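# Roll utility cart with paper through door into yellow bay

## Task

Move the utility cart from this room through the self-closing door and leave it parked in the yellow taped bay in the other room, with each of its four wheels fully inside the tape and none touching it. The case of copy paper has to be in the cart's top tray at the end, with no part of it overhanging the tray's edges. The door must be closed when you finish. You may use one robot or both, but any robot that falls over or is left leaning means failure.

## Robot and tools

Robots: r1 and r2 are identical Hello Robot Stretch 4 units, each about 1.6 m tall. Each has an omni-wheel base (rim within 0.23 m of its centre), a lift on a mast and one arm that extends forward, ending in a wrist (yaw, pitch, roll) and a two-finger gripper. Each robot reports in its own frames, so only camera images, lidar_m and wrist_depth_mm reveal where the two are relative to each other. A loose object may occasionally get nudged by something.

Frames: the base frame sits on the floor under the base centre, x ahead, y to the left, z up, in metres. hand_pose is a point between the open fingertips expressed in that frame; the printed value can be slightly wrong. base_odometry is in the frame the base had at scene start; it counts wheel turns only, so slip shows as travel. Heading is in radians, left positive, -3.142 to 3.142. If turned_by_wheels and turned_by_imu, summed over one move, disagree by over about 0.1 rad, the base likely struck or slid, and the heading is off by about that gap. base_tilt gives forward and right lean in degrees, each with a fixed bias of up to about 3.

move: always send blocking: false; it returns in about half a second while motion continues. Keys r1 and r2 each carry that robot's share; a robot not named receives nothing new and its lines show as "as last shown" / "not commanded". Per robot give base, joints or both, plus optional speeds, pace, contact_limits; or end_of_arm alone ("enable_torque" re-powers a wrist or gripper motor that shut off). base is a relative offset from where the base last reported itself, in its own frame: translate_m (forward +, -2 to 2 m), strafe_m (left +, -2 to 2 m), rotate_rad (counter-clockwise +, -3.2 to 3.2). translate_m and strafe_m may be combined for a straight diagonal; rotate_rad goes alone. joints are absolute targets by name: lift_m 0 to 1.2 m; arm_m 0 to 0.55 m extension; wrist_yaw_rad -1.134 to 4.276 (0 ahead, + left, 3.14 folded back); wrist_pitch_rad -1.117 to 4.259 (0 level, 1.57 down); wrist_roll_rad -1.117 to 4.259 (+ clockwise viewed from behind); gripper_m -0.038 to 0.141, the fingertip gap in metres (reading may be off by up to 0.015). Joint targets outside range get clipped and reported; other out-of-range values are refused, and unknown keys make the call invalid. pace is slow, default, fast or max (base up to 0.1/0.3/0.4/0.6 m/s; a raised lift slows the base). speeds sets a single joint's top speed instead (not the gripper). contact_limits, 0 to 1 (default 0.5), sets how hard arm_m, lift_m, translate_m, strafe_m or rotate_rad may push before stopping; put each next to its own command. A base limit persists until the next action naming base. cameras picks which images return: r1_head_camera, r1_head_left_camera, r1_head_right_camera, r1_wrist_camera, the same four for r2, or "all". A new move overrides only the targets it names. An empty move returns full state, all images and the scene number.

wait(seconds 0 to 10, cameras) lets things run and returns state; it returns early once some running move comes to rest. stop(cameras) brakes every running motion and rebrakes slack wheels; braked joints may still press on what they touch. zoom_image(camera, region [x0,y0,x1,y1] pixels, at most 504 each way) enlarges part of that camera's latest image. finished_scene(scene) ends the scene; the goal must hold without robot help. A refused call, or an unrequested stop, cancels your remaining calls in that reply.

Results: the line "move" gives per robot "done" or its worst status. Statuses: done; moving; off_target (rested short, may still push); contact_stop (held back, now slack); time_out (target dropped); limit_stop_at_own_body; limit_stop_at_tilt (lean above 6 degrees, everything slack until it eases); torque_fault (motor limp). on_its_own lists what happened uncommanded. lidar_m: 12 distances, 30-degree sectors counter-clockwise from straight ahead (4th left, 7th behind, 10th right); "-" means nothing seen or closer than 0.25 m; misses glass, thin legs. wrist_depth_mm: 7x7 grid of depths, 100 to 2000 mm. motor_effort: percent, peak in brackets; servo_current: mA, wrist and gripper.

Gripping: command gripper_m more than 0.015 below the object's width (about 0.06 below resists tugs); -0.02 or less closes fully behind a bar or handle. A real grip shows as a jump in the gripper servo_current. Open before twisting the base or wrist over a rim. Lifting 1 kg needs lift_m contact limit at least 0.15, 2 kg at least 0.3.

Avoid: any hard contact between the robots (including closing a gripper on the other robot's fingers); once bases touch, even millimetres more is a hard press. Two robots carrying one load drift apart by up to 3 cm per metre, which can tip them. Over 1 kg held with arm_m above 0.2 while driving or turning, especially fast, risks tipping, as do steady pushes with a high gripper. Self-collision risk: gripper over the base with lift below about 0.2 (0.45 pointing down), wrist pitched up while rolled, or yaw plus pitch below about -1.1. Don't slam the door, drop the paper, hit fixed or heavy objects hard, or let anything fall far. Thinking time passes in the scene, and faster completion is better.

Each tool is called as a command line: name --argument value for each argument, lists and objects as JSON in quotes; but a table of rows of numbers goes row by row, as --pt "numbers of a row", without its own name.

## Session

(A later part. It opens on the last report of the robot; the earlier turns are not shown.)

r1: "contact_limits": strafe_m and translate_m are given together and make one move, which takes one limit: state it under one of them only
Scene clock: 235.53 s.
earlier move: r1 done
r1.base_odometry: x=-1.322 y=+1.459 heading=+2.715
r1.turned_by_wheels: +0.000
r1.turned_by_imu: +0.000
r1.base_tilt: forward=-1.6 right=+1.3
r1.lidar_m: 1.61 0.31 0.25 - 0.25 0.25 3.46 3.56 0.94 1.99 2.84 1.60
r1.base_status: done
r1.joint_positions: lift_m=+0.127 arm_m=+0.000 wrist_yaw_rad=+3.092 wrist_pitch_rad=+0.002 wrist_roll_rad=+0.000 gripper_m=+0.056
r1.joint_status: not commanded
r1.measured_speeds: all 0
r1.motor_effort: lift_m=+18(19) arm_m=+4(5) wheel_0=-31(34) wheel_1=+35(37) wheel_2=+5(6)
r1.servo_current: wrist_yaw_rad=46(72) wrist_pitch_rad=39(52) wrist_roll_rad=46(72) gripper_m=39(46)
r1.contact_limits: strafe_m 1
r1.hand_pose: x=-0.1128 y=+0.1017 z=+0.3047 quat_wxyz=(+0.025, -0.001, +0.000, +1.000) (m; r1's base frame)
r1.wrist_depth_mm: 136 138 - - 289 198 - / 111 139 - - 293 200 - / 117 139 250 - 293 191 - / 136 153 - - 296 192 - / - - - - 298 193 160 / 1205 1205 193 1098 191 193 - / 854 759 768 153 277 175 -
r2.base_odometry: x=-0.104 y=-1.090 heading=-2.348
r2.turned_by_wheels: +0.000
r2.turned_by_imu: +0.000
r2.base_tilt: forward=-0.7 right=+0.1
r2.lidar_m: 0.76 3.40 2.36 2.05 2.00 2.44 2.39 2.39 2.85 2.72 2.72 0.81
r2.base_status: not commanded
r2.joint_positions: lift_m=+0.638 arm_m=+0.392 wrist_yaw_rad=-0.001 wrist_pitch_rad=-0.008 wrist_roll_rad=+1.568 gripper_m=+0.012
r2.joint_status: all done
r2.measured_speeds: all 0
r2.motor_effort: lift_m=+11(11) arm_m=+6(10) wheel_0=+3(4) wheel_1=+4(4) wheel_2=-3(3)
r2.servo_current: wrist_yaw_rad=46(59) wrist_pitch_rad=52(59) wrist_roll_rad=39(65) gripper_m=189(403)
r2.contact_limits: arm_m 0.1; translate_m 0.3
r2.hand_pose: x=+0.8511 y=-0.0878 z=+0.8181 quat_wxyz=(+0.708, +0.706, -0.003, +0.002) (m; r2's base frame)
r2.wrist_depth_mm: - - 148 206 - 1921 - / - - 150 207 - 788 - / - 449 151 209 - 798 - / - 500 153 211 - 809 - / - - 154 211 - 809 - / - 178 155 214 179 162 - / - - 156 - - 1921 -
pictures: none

move --blocking false --r1 '{"base":{"translate_m":0.4,"strafe_m":0.08},"contact_limits":{"translate_m":1.0},"pace":"slow"}'

wait --seconds 5 --cameras '["r2_head_camera","r2_head_right_camera","r1_head_left_camera","r1_head_right_camera"]'

Scene clock: 240.10 s.
move: r1 moving
r1.base_odometry: x=-1.333 y=+1.462 heading=+2.721
r1.turned_by_wheels: +0.006
r1.turned_by_imu: +0.006
r1.base_tilt: forward=-1.6 right=+1.3
r1.lidar_m: 1.59 0.33 0.25 - 0.25 0.25 3.47 3.55 0.94 2.14 2.86 1.59
r1.base_status: translate_m moving; strafe_m moving
r1.joint_positions: lift_m=+0.127 arm_m=+0.000 wrist_yaw_rad=+3.092 wrist_pitch_rad=+0.002 wrist_roll_rad=+0.000 gripper_m=+0.056
r1.joint_status: not commanded
r1.measured_speeds: translate_m=+0.047 strafe_m=+0.007 rotate_rad=+0.009 lift_m=+0.000 arm_m=+0.000 wrist_yaw_rad=+0.000 wrist_pitch_rad=+0.000 wrist_roll_rad=+0.000
r1.motor_effort: lift_m=+19(19) arm_m=+4(4) wheel_0=-14(32) wheel_1=+39(39) wheel_2=-4(4)
r1.servo_current: wrist_yaw_rad=65(78) wrist_pitch_rad=39(46) wrist_roll_rad=65(65) gripper_m=46(46)
r1.contact_limits: translate_m 1
r1.hand_pose: x=-0.1128 y=+0.1017 z=+0.3047 quat_wxyz=(+0.025, -0.001, +0.000, +1.000) (m; r1's base frame)
r1.wrist_depth_mm: 136 138 - - 289 198 - / 111 138 - - 293 200 - / 117 139 250 - 296 191 - / 136 154 - - 296 193 - / - - - - 300 193 160 / 1205 1229 194 1098 190 194 - / 866 750 750 153 279 175 -
r2.base_odometry: x=-0.104 y=-1.090 heading=-2.348
r2.turned_by_wheels: +0.000
r2.turned_by_imu: +0.000
r2.base_tilt: forward=-0.7 right=+0.0
r2.lidar_m: 0.76 3.41 2.36 2.03 2.03 2.42 2.40 2.39 2.82 2.70 2.69 0.79
r2.base_status: not commanded
r2.joint_positions: lift_m=+0.638 arm_m=+0.392 wrist_yaw_rad=-0.001 wrist_pitch_rad=-0.008 wrist_roll_rad=+1.568 gripper_m=+0.012
r2.joint_status: not commanded
r2.measured_speeds: all 0
r2.motor_effort: lift_m=+11(11) arm_m=+6(6) wheel_0=+3(3) wheel_1=+4(4) wheel_2=-3(3)
r2.servo_current: wrist_yaw_rad=46(59) wrist_pitch_rad=52(52) wrist_roll_rad=46(65) gripper_m=195(195)
r2.contact_limits: arm_m 0.1; translate_m 0.3
r2.hand_pose: x=+0.8511 y=-0.0878 z=+0.8181 quat_wxyz=(+0.708, +0.706, -0.003, +0.002) (m; r2's base frame)
r2.wrist_depth_mm: - - 148 205 - 1863 - / - - 150 207 - 778 - / - 449 151 209 - 798 - / - 504 152 211 - 798 - / - - 153 212 - 809 - / - 178 155 214 179 162 - / - - 156 - - 1863 -
pictures: none

Scene clock: 245.10 s.
earlier move: r1 contact_stop
r1.base_odometry: x=-1.548 y=+1.567 heading=+2.783
r1.turned_by_wheels: +0.063
r1.turned_by_imu: +0.126
r1.base_tilt: forward=-1.6 right=+1.3
r1.lidar_m: 1.39 0.26 0.25 - 0.25 0.30 3.59 1.04 1.17 2.68 2.99 1.36
r1.base_status: translate_m contact_stop; strafe_m contact_stop
r1.joint_positions: lift_m=+0.127 arm_m=+0.000 wrist_yaw_rad=+3.092 wrist_pitch_rad=+0.002 wrist_roll_rad=+0.000 gripper_m=+0.056
r1.joint_status: not commanded
r1.measured_speeds: translate_m=-0.001 strafe_m=-0.008 rotate_rad=+0.003 lift_m=+0.000 arm_m=+0.000 wrist_yaw_rad=+0.000 wrist_pitch_rad=+0.000 wrist_roll_rad=+0.000
r1.on_its_own: the wheels are slack since a contact_stop
r1.motor_effort: lift_m=+18(19) arm_m=+4(5) wheel_0=+1(32) wheel_1=-2(39) wheel_2=-1(6)
r1.servo_current: wrist_yaw_rad=33(78) wrist_pitch_rad=39(52) wrist_roll_rad=46(65) gripper_m=39(52)
r1.contact_limits: translate_m 1
r1.hand_pose: x=-0.1128 y=+0.1017 z=+0.3047 quat_wxyz=(+0.025, -0.001, +0.000, +1.000) (m; r1's base frame)
r1.wrist_depth_mm: 136 138 - - 364 226 - / 113 139 - - 375 213 - / 117 139 272 - 427 215 165 / 137 160 - - 436 216 - / - - - - 387 216 167 / 1205 1205 194 1182 191 217 167 / 866 759 759 788 389 189 -
r2.base_odometry: x=-0.104 y=-1.090 heading=-2.348
r2.turned_by_wheels: +0.000
r2.turned_by_imu: +0.001
r2.base_tilt: forward=-0.6 right=+0.1
r2.lidar_m: 0.76 3.41 2.35 2.05 2.04 2.42 2.39 2.38 2.82 2.71 2.71 0.80
r2.base_status: not commanded
r2.joint_positions: lift_m=+0.638 arm_m=+0.392 wrist_yaw_rad=-0.001 wrist_pitch_rad=-0.008 wrist_roll_rad=+1.568 gripper_m=+0.012
r2.joint_status: not commanded
r2.measured_speeds: all 0
r2.motor_effort: lift_m=+11(11) arm_m=+6(6) wheel_0=+3(4) wheel_1=+4(4) wheel_2=-3(3)
r2.servo_current: wrist_yaw_rad=46(59) wrist_pitch_rad=59(59) wrist_roll_rad=59(65) gripper_m=195(195)
r2.contact_limits: arm_m 0.1; translate_m 0.3
r2.hand_pose: x=+0.8511 y=-0.0878 z=+0.8181 quat_wxyz=(+0.708, +0.706, -0.003, +0.002) (m; r2's base frame)
r2.wrist_depth_mm: - - 148 205 - 1863 - / - - 149 207 - 778 - / - 445 151 209 - 798 - / - 508 153 211 - 809 - / - - 154 212 - 809 - / - 178 155 214 179 162 - / - - 156 - - 1921 -
wait: 5.00 s; no rest
pictures: r1_head_left_camera, r1_head_right_camera, r2_head_camera, r2_head_right_camera
Images, in order (width x height): r1_head_left_camera 420x672, r1_head_right_camera 420x672, r2_head_camera 420x560, r2_head_right_camera 420x672.

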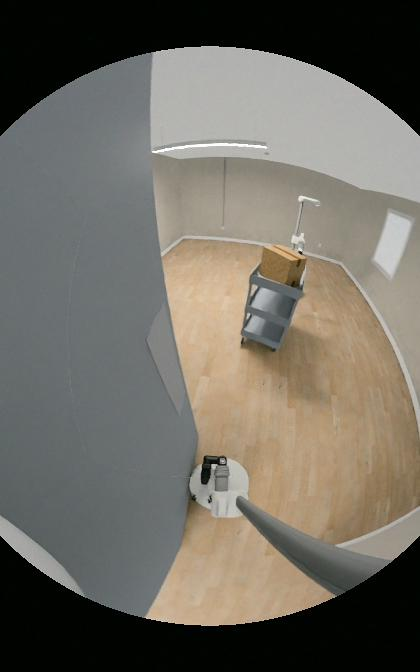

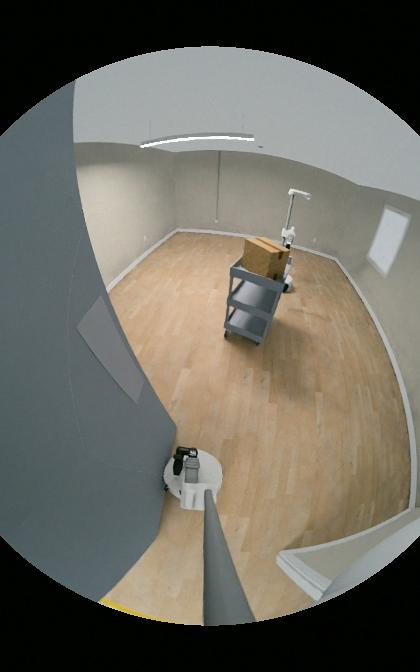

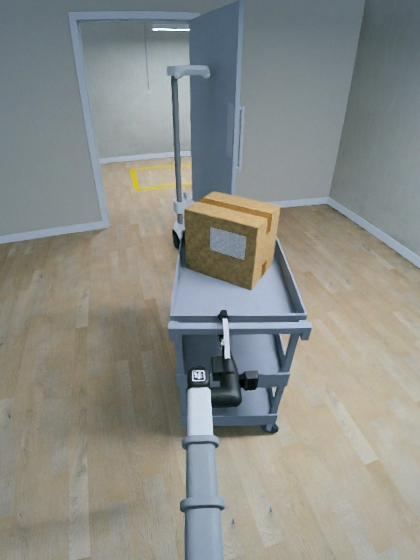

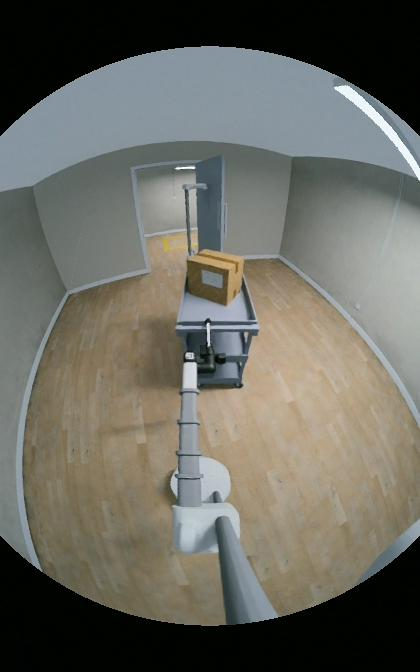

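move --blocking false --r1 '{"base":{"translate_m":0.3},"contact_limits":{"translate_m":1.0},"pace":"slow"}'

wait --seconds 4 --cameras '["r2_head_camera","r2_head_right_camera","r1_head_left_camera","r1_head_right_camera"]'

Scene clock: 250.80 s.
earlier move: r1 contact_stop
move: r1 moving
r1.base_odometry: x=-1.559 y=+1.573 heading=+2.784
r1.turned_by_wheels: +0.001
r1.turned_by_imu: +0.001
r1.base_tilt: forward=-1.6 right=+1.3
r1.lidar_m: 1.37 0.25 0.25 - 0.25 0.29 3.60 1.04 1.19 2.71 3.01 1.36
r1.base_status: earlier translate_m contact_stop (by the wheels' count: +0.248 of +0.400); earlier strafe_m contact_stop (by the wheels' count: -0.008 of +0.080); translate_m moving
r1.joint_positions: lift_m=+0.127 arm_m=+0.000 wrist_yaw_rad=+3.092 wrist_pitch_rad=+0.002 wrist_roll_rad=+0.000 gripper_m=+0.056
r1.joint_status: not commanded
r1.measured_speeds: translate_m=+0.048 strafe_m=+0.000 rotate_rad=+0.000 lift_m=+0.000 arm_m=+0.000 wrist_yaw_rad=+0.000 wrist_pitch_rad=+0.000 wrist_roll_rad=+0.000
r1.motor_effort: lift_m=+18(19) arm_m=+4(4) wheel_0=+1(4) wheel_1=+10(12) wheel_2=-7(7)
r1.servo_current: wrist_yaw_rad=52(59) wrist_pitch_rad=52(52) wrist_roll_rad=59(59) gripper_m=39(46)
r1.contact_limits: translate_m 1
r1.hand_pose: x=-0.1128 y=+0.1017 z=+0.3047 quat_wxyz=(+0.025, -0.001, +0.000, +1.000) (m; r1's base frame)
r1.wrist_depth_mm: 136 138 - - 368 227 - / 113 139 - - 375 213 - / 117 139 272 - 430 216 165 / 137 160 - - 439 216 - / - - - - 389 216 167 / 1182 1205 193 1205 191 217 167 / 854 750 759 809 394 189 -
r2: as last shown
r2.turned_by_imu: +0.000
r2.base_tilt: forward=-0.7 right=+0.1
r2.lidar_m: 0.75 3.41 2.34 2.05 2.01 2.44 2.38 2.39 2.82 2.69 2.72 0.82
r2.motor_effort: lift_m=+11(11) arm_m=+6(6) wheel_0=+3(3) wheel_1=+4(4) wheel_2=-3(3)
r2.servo_current: wrist_yaw_rad=59(59) wrist_pitch_rad=46(59) wrist_roll_rad=46(52) gripper_m=189(195)
r2.contact_limits: arm_m 0.1; translate_m 0.3
r2.wrist_depth_mm: - - 148 205 - 1863 - / - - 150 208 - 788 - / - 452 151 210 - 788 - / - 500 153 211 - 788 - / - - 154 213 - 809 - / - 178 155 215 179 162 - / - - 156 - - 1863 -
pictures: none

Scene clock: 254.57 s.
earlier move: r1 done
r1.base_odometry: x=-1.829 y=+1.673 heading=+2.784
r1.turned_by_wheels: +0.000
r1.turned_by_imu: +0.000
r1.base_tilt: forward=-1.6 right=+1.3
r1.lidar_m: 1.13 2.44 2.01 2.01 0.25 0.29 - 1.28 1.68 2.73 3.09 1.09
r1.base_status: done
r1.joint_positions: lift_m=+0.127 arm_m=+0.000 wrist_yaw_rad=+3.092 wrist_pitch_rad=+0.002 wrist_roll_rad=+0.000 gripper_m=+0.056
r1.joint_status: not commanded
r1.measured_speeds: all 0
r1.motor_effort: lift_m=+18(19) arm_m=+4(5) wheel_0=+1(5) wheel_1=+7(14) wheel_2=-4(8)
r1.servo_current: wrist_yaw_rad=39(78) wrist_pitch_rad=39(52) wrist_roll_rad=52(78) gripper_m=39(52)
r1.contact_limits: translate_m 1
r1.hand_pose: x=-0.1128 y=+0.1017 z=+0.3047 quat_wxyz=(+0.025, -0.001, +0.000, +1.000) (m; r1's base frame)
r1.wrist_depth_mm: 136 138 - - 384 219 - / 113 139 - - 389 206 - / 117 139 272 - 397 207 - / 137 160 - - 355 210 - / 1182 - - - 359 211 164 / 1182 1205 194 1160 191 212 164 / 854 741 750 798 364 185 -
r2.base_odometry: x=-0.104 y=-1.090 heading=-2.348
r2.turned_by_wheels: +0.000
r2.turned_by_imu: +0.001
r2.base_tilt: forward=-0.7 right=+0.1
r2.lidar_m: 0.78 3.43 2.38 2.03 2.04 2.43 2.38 2.39 2.84 2.70 2.70 0.81
r2.base_status: not commanded
r2.joint_positions: lift_m=+0.638 arm_m=+0.392 wrist_yaw_rad=-0.001 wrist_pitch_rad=-0.008 wrist_roll_rad=+1.568 gripper_m=+0.012
r2.joint_status: not commanded
r2.measured_speeds: all 0
r2.motor_effort: lift_m=+11(11) arm_m=+6(6) wheel_0=+3(4) wheel_1=+4(4) wheel_2=-3(3)
r2.servo_current: wrist_yaw_rad=52(59) wrist_pitch_rad=59(59) wrist_roll_rad=65(65) gripper_m=189(195)
r2.contact_limits: arm_m 0.1; translate_m 0.3
r2.hand_pose: x=+0.8511 y=-0.0878 z=+0.8181 quat_wxyz=(+0.708, +0.706, -0.003, +0.002) (m; r2's base frame)
r2.wrist_depth_mm: - - 149 206 - 1808 - / - - 150 208 - 788 - / - 445 151 208 - 788 - / - 504 152 211 1863 798 - / - - 154 213 - 798 - / - 177 155 214 179 161 - / - - 156 - - 1921 -
wait: 3.77 of 4 s (r1 has come to rest)
pictures: r1_head_left_camera, r1_head_right_camera, r2_head_camera, r2_head_right_camera
Images, in order (width x height): r1_head_left_camera 420x672, r1_head_right_camera 420x672, r2_head_camera 420x560, r2_head_right_camera 420x672.

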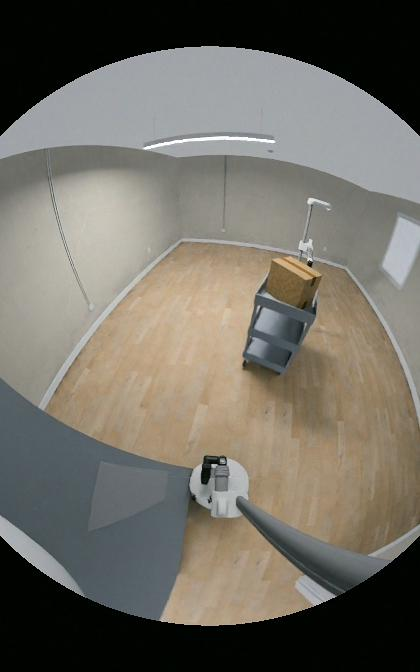

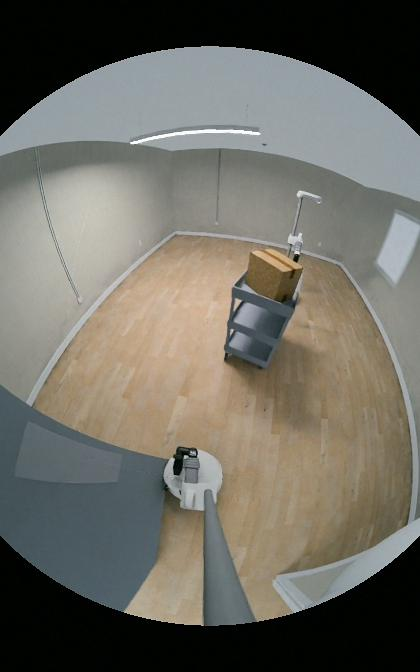

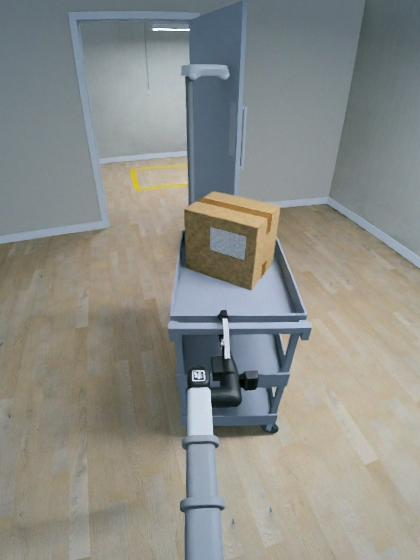

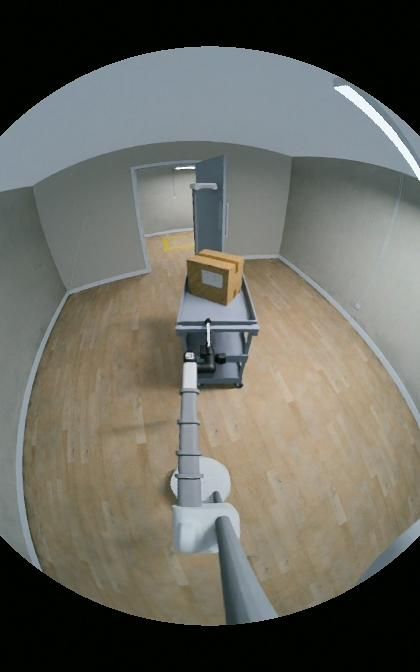

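move --blocking false --r1 '{"base":{"translate_m":-0.05,"strafe_m":0.17},"contact_limits":{"translate_m":1.0},"pace":"slow"}'

wait --seconds 3.5 --cameras '["r2_head_camera","r2_head_right_camera","r1_head_left_camera","r1_head_right_camera"]'

Scene clock: 298.27 s.
move: r1 moving
r1.base_odometry: x=-1.830 y=+1.661 heading=+2.784
r1.turned_by_wheels: +0.000
r1.turned_by_imu: +0.000
r1.base_tilt: forward=-1.6 right=+1.3
r1.lidar_m: 1.15 2.42 1.98 - 0.25 0.30 - 1.28 1.68 2.76 3.11 1.09
r1.base_status: translate_m moving; strafe_m moving
r1.joint_positions: lift_m=+0.127 arm_m=+0.000 wrist_yaw_rad=+3.092 wrist_pitch_rad=+0.002 wrist_roll_rad=+0.000 gripper_m=+0.056
r1.joint_status: not commanded
r1.measured_speeds: translate_m=-0.014 strafe_m=+0.048 rotate_rad=-0.002 lift_m=+0.000 arm_m=+0.000 wrist_yaw_rad=+0.000 wrist_pitch_rad=+0.000 wrist_roll_rad=+0.000
r1.motor_effort: lift_m=+18(19) arm_m=+4(4) wheel_0=-12(12) wheel_1=+8(11) wheel_2=+3(4)
r1.servo_current: wrist_yaw_rad=46(85) wrist_pitch_rad=46(46) wrist_roll_rad=46(65) gripper_m=39(52)
r1.contact_limits: translate_m 1
r1.hand_pose: x=-0.1128 y=+0.1017 z=+0.3047 quat_wxyz=(+0.025, -0.001, +0.000, +1.000) (m; r1's base frame)
r1.wrist_depth_mm: 136 138 - - 373 202 - / 113 139 - - 342 204 - / 117 139 272 - 345 206 - / 137 160 - - 389 207 - / 1808 - - - 347 207 163 / 1182 1205 194 1205 191 209 - / 854 759 750 153 353 183 -
r2: as last shown
r2.turned_by_imu: +0.000
r2.lidar_m: 0.77 3.41 2.39 2.06 2.03 2.43 2.36 2.41 2.83 2.70 2.71 0.79
r2.motor_effort: lift_m=+11(11) arm_m=+6(6) wheel_0=+3(3) wheel_1=+4(4) wheel_2=-3(3)
r2.servo_current: wrist_yaw_rad=39(52) wrist_pitch_rad=52(52) wrist_roll_rad=46(65) gripper_m=189(195)
r2.contact_limits: arm_m 0.1; translate_m 0.3
r2.wrist_depth_mm: - - 148 205 - 1863 - / - - 150 208 - 788 - / - 449 151 209 - 798 - / - 508 152 211 1921 809 - / - - 153 213 - 809 - / - 178 154 215 179 162 - / - - 156 - - 1921 -
pictures: none

Scene clock: 300.80 s.
earlier move: r1 done
r1.base_odometry: x=-1.841 y=+1.498 heading=+2.785
r1.turned_by_wheels: +0.001
r1.turned_by_imu: -0.093
r1.base_tilt: forward=-1.6 right=+1.3
r1.lidar_m: 1.17 2.52 0.25 - 0.25 0.25 0.57 1.29 1.41 2.78 3.03 1.14
r1.base_status: done
r1.joint_positions: lift_m=+0.127 arm_m=+0.000 wrist_yaw_rad=+3.092 wrist_pitch_rad=+0.002 wrist_roll_rad=+0.000 gripper_m=+0.056
r1.joint_status: not commanded
r1.measured_speeds: all 0
r1.motor_effort: lift_m=+19(19) arm_m=+4(4) wheel_0=-30(33) wheel_1=+34(37) wheel_2=+6(8)
r1.servo_current: wrist_yaw_rad=65(85) wrist_pitch_rad=39(52) wrist_roll_rad=46(65) gripper_m=46(52)
r1.contact_limits: translate_m 1
r1.hand_pose: x=-0.1128 y=+0.1017 z=+0.3047 quat_wxyz=(+0.025, -0.001, +0.000, +1.000) (m; r1's base frame)
r1.wrist_depth_mm: 135 138 - - 300 201 - / 111 138 - - 306 192 - / 117 139 249 - 309 194 - / 136 152 - - 312 195 - / - - - 960 312 195 160 / 1229 1205 194 976 191 196 - / 866 768 750 153 291 177 -
r2.base_odometry: x=-0.104 y=-1.090 heading=-2.348
r2.turned_by_wheels: +0.000
r2.turned_by_imu: +0.000
r2.base_tilt: forward=-0.7 right=+0.1
r2.lidar_m: 0.77 3.42 2.35 2.04 2.02 2.45 2.40 2.39 2.85 2.70 2.71 0.80
r2.base_status: not commanded
r2.joint_positions: lift_m=+0.638 arm_m=+0.392 wrist_yaw_rad=-0.001 wrist_pitch_rad=-0.008 wrist_roll_rad=+1.568 gripper_m=+0.012
r2.joint_status: not commanded
r2.measured_speeds: all 0
r2.motor_effort: lift_m=+11(11) arm_m=+6(6) wheel_0=+3(4) wheel_1=+4(4) wheel_2=-3(3)
r2.servo_current: wrist_yaw_rad=46(59) wrist_pitch_rad=46(59) wrist_roll_rad=46(65) gripper_m=189(202)
r2.contact_limits: arm_m 0.1; translate_m 0.3
r2.hand_pose: x=+0.8511 y=-0.0878 z=+0.8181 quat_wxyz=(+0.708, +0.706, -0.003, +0.002) (m; r2's base frame)
r2.wrist_depth_mm: - - 148 206 - 1863 - / - - 150 208 - 778 - / - 445 151 208 - 798 - / - 504 152 211 1863 798 - / - - 154 212 - 809 - / - 178 155 214 178 162 - / - - 156 - - 1863 -
wait: 2.53 of 3.5 s (r1 has come to rest)
pictures: r1_head_left_camera, r1_head_right_camera, r2_head_camera, r2_head_right_camera
Images, in order (width x height): r1_head_left_camera 420x672, r1_head_right_camera 420x672, r2_head_camera 420x560, r2_head_right_camera 420x672.

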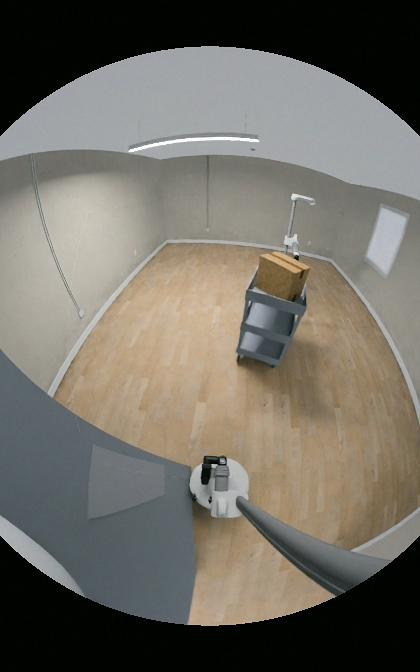

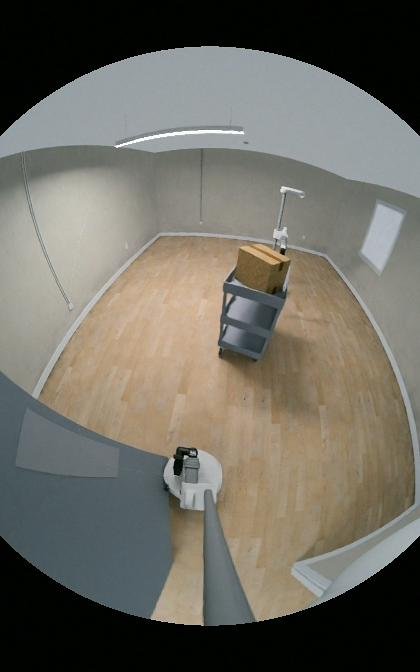

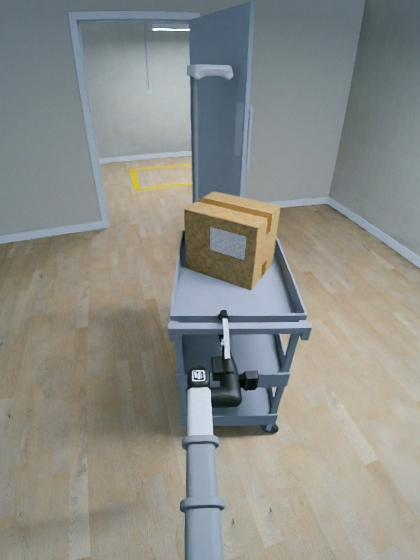

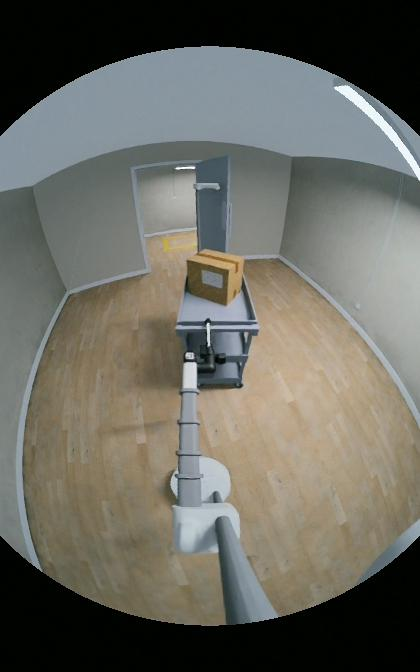

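move --blocking false --r2 '{"base":{"rotate_rad":0.25},"pace":"slow","contact_limits":{"rotate_rad":0.8}}'

wait --seconds 2.5 --cameras '["r2_head_camera","r2_head_right_camera","r1_head_left_camera","r2_wrist_camera"]'

Scene clock: 307.80 s.
move: r2 moving
r1: as last shown
r1.turned_by_wheels: +0.000
r1.turned_by_imu: +0.000
r1.lidar_m: 1.16 2.52 0.25 - 0.25 0.25 0.61 1.29 1.45 2.80 3.00 1.12
r1.motor_effort: lift_m=+18(19) arm_m=+4(4) wheel_0=-30(30) wheel_1=+34(35) wheel_2=+6(6)
r1.servo_current: wrist_yaw_rad=39(78) wrist_pitch_rad=46(46) wrist_roll_rad=52(65) gripper_m=46(52)
r1.contact_limits: translate_m 1
r1.wrist_depth_mm: 136 138 - - 298 200 - / 111 139 - - 306 192 - / 117 139 248 - 307 194 - / 136 152 - - 310 195 - / - - - 946 314 195 160 / 1255 1229 193 976 191 196 - / 866 750 759 153 290 177 -
r2.base_odometry: x=-0.104 y=-1.090 heading=-2.225
r2.turned_by_wheels: +0.123
r2.turned_by_imu: +0.118
r2.base_tilt: forward=-0.7 right=+0.1
r2.lidar_m: 0.79 3.32 2.20 2.04 2.05 2.62 2.37 2.44 2.92 2.67 2.73 0.76
r2.base_status: rotate_rad moving
r2.joint_positions: lift_m=+0.638 arm_m=+0.392 wrist_yaw_rad=-0.011 wrist_pitch_rad=-0.008 wrist_roll_rad=+1.568 gripper_m=+0.012
r2.joint_status: not commanded
r2.measured_speeds: translate_m=+0.000 strafe_m=+0.001 rotate_rad=+0.495 lift_m=+0.000 arm_m=+0.000 wrist_yaw_rad=+0.000 wrist_pitch_rad=+0.000 wrist_roll_rad=+0.000
r2.motor_effort: lift_m=+11(11) arm_m=+5(6) wheel_0=-19(19) wheel_1=-12(13) wheel_2=-18(20)
r2.servo_current: wrist_yaw_rad=72(72) wrist_pitch_rad=52(52) wrist_roll_rad=39(52) gripper_m=169(189)
r2.contact_limits: arm_m 0.1; rotate_rad 0.8
r2.hand_pose: x=+0.8502 y=-0.0905 z=+0.8181 quat_wxyz=(+0.708, +0.706, -0.007, -0.001) (m; r2's base frame)
r2.wrist_depth_mm: - - 133 187 - - - / - 430 139 193 - 750 - / - 473 142 200 1863 - - / - - 149 208 1863 809 - / - - 153 215 212 - - / - 178 160 224 181 168 477 / - - 165 - - 1756 -
pictures: none

Scene clock: 308.60 s.
earlier move: r2 done
r1.base_odometry: x=-1.841 y=+1.498 heading=+2.785
r1.turned_by_wheels: +0.000
r1.turned_by_imu: +0.000
r1.base_tilt: forward=-1.6 right=+1.3
r1.lidar_m: 1.23 2.53 0.25 - 0.25 0.26 0.61 1.31 1.42 2.80 2.98 1.13
r1.base_status: not commanded
r1.joint_positions: lift_m=+0.127 arm_m=+0.000 wrist_yaw_rad=+3.092 wrist_pitch_rad=+0.002 wrist_roll_rad=+0.000 gripper_m=+0.056
r1.joint_status: not commanded
r1.measured_speeds: all 0
r1.motor_effort: lift_m=+19(19) arm_m=+4(4) wheel_0=-30(30) wheel_1=+34(35) wheel_2=+6(6)
r1.servo_current: wrist_yaw_rad=39(78) wrist_pitch_rad=39(52) wrist_roll_rad=39(65) gripper_m=39(52)
r1.contact_limits: translate_m 1
r1.hand_pose: x=-0.1128 y=+0.1017 z=+0.3047 quat_wxyz=(+0.025, -0.001, +0.000, +1.000) (m; r1's base frame)
r1.wrist_depth_mm: 136 138 - - 300 200 - / 111 138 - - 303 193 - / 117 139 248 - 307 194 - / 136 153 - - 310 195 - / - - - 960 310 196 160 / 1205 1229 194 976 191 196 - / 866 759 768 154 291 177 -
r2.base_odometry: x=-0.104 y=-1.090 heading=-2.099
r2.turned_by_wheels: +0.126
r2.turned_by_imu: +0.123
r2.base_tilt: forward=-0.6 right=+0.0
r2.lidar_m: 0.76 2.90 2.15 2.03 2.13 2.52 2.39 2.53 2.80 2.70 2.81 0.73
r2.base_status: done
r2.joint_positions: lift_m=+0.638 arm_m=+0.392 wrist_yaw_rad=+0.002 wrist_pitch_rad=-0.014 wrist_roll_rad=+1.568 gripper_m=+0.011
r2.joint_status: not commanded
r2.measured_speeds: all 0
r2.motor_effort: lift_m=+10(11) arm_m=-4(6) wheel_0=-3(19) wheel_1=-5(13) wheel_2=-1(20)
r2.servo_current: wrist_yaw_rad=39(78) wrist_pitch_rad=72(72) wrist_roll_rad=39(59) gripper_m=85(189)
r2.contact_limits: arm_m 0.1; rotate_rad 0.8
r2.hand_pose: x=+0.8515 y=-0.0869 z=+0.8199 quat_wxyz=(+0.708, +0.706, -0.004, +0.006) (m; r2's base frame)
r2.wrist_depth_mm: - 382 110 161 160 691 - / - 500 117 176 174 768 - / - - 126 190 189 - - / - - 142 208 207 - - / - - 162 222 234 - 473 / - - 181 192 185 1921 1281 / - - - - 274 315 312
wait: 0.80 of 2.5 s (r2 has come to rest)
pictures: r1_head_left_camera, r2_head_camera, r2_head_right_camera, r2_wrist_camera
Images, in order (width x height): r1_head_left_camera 420x672, r2_head_camera 420x560, r2_head_right_camera 420x672, r2_wrist_camera 616x392.

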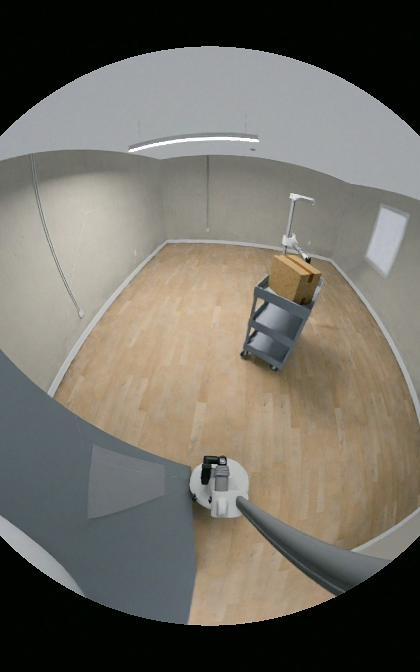

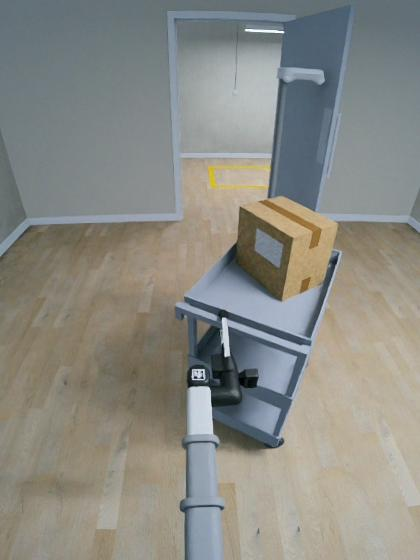

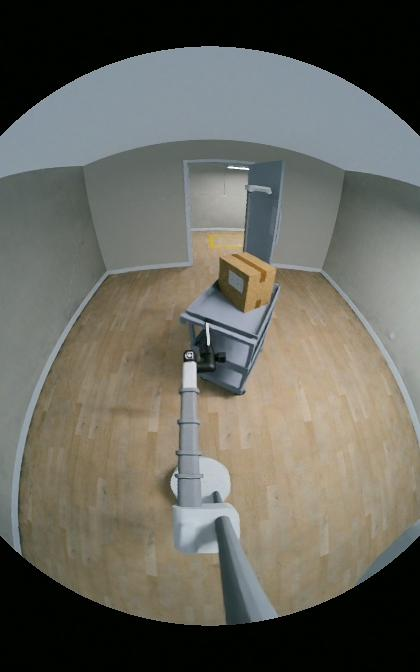

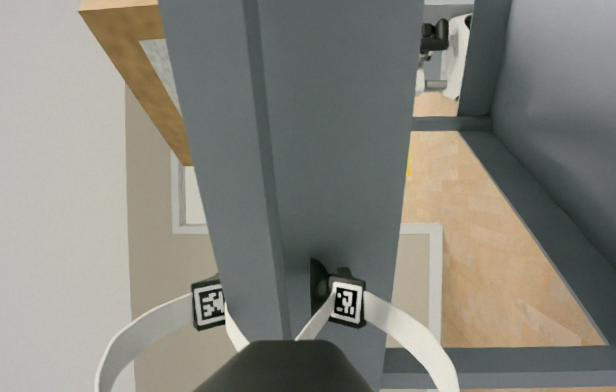

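zoom_image --camera "r1_head_left_camera" --region '[220, 230, 340, 390]'

zoom_image --camera "r2_head_camera" --region '[140, 180, 360, 460]'

Scaled by 3.150 from the camera's 420x672 image, which has a finer 600x960 frame.

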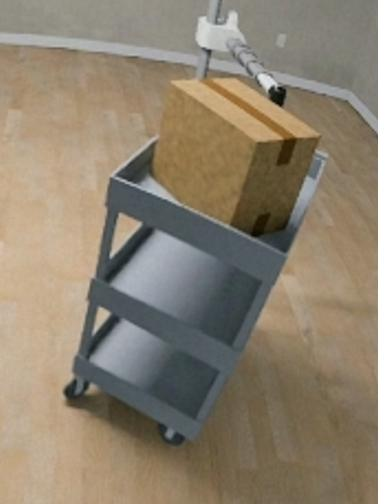

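Scaled by 1.800 from the camera's 420x560 image, which has a finer 1200x1600 frame.

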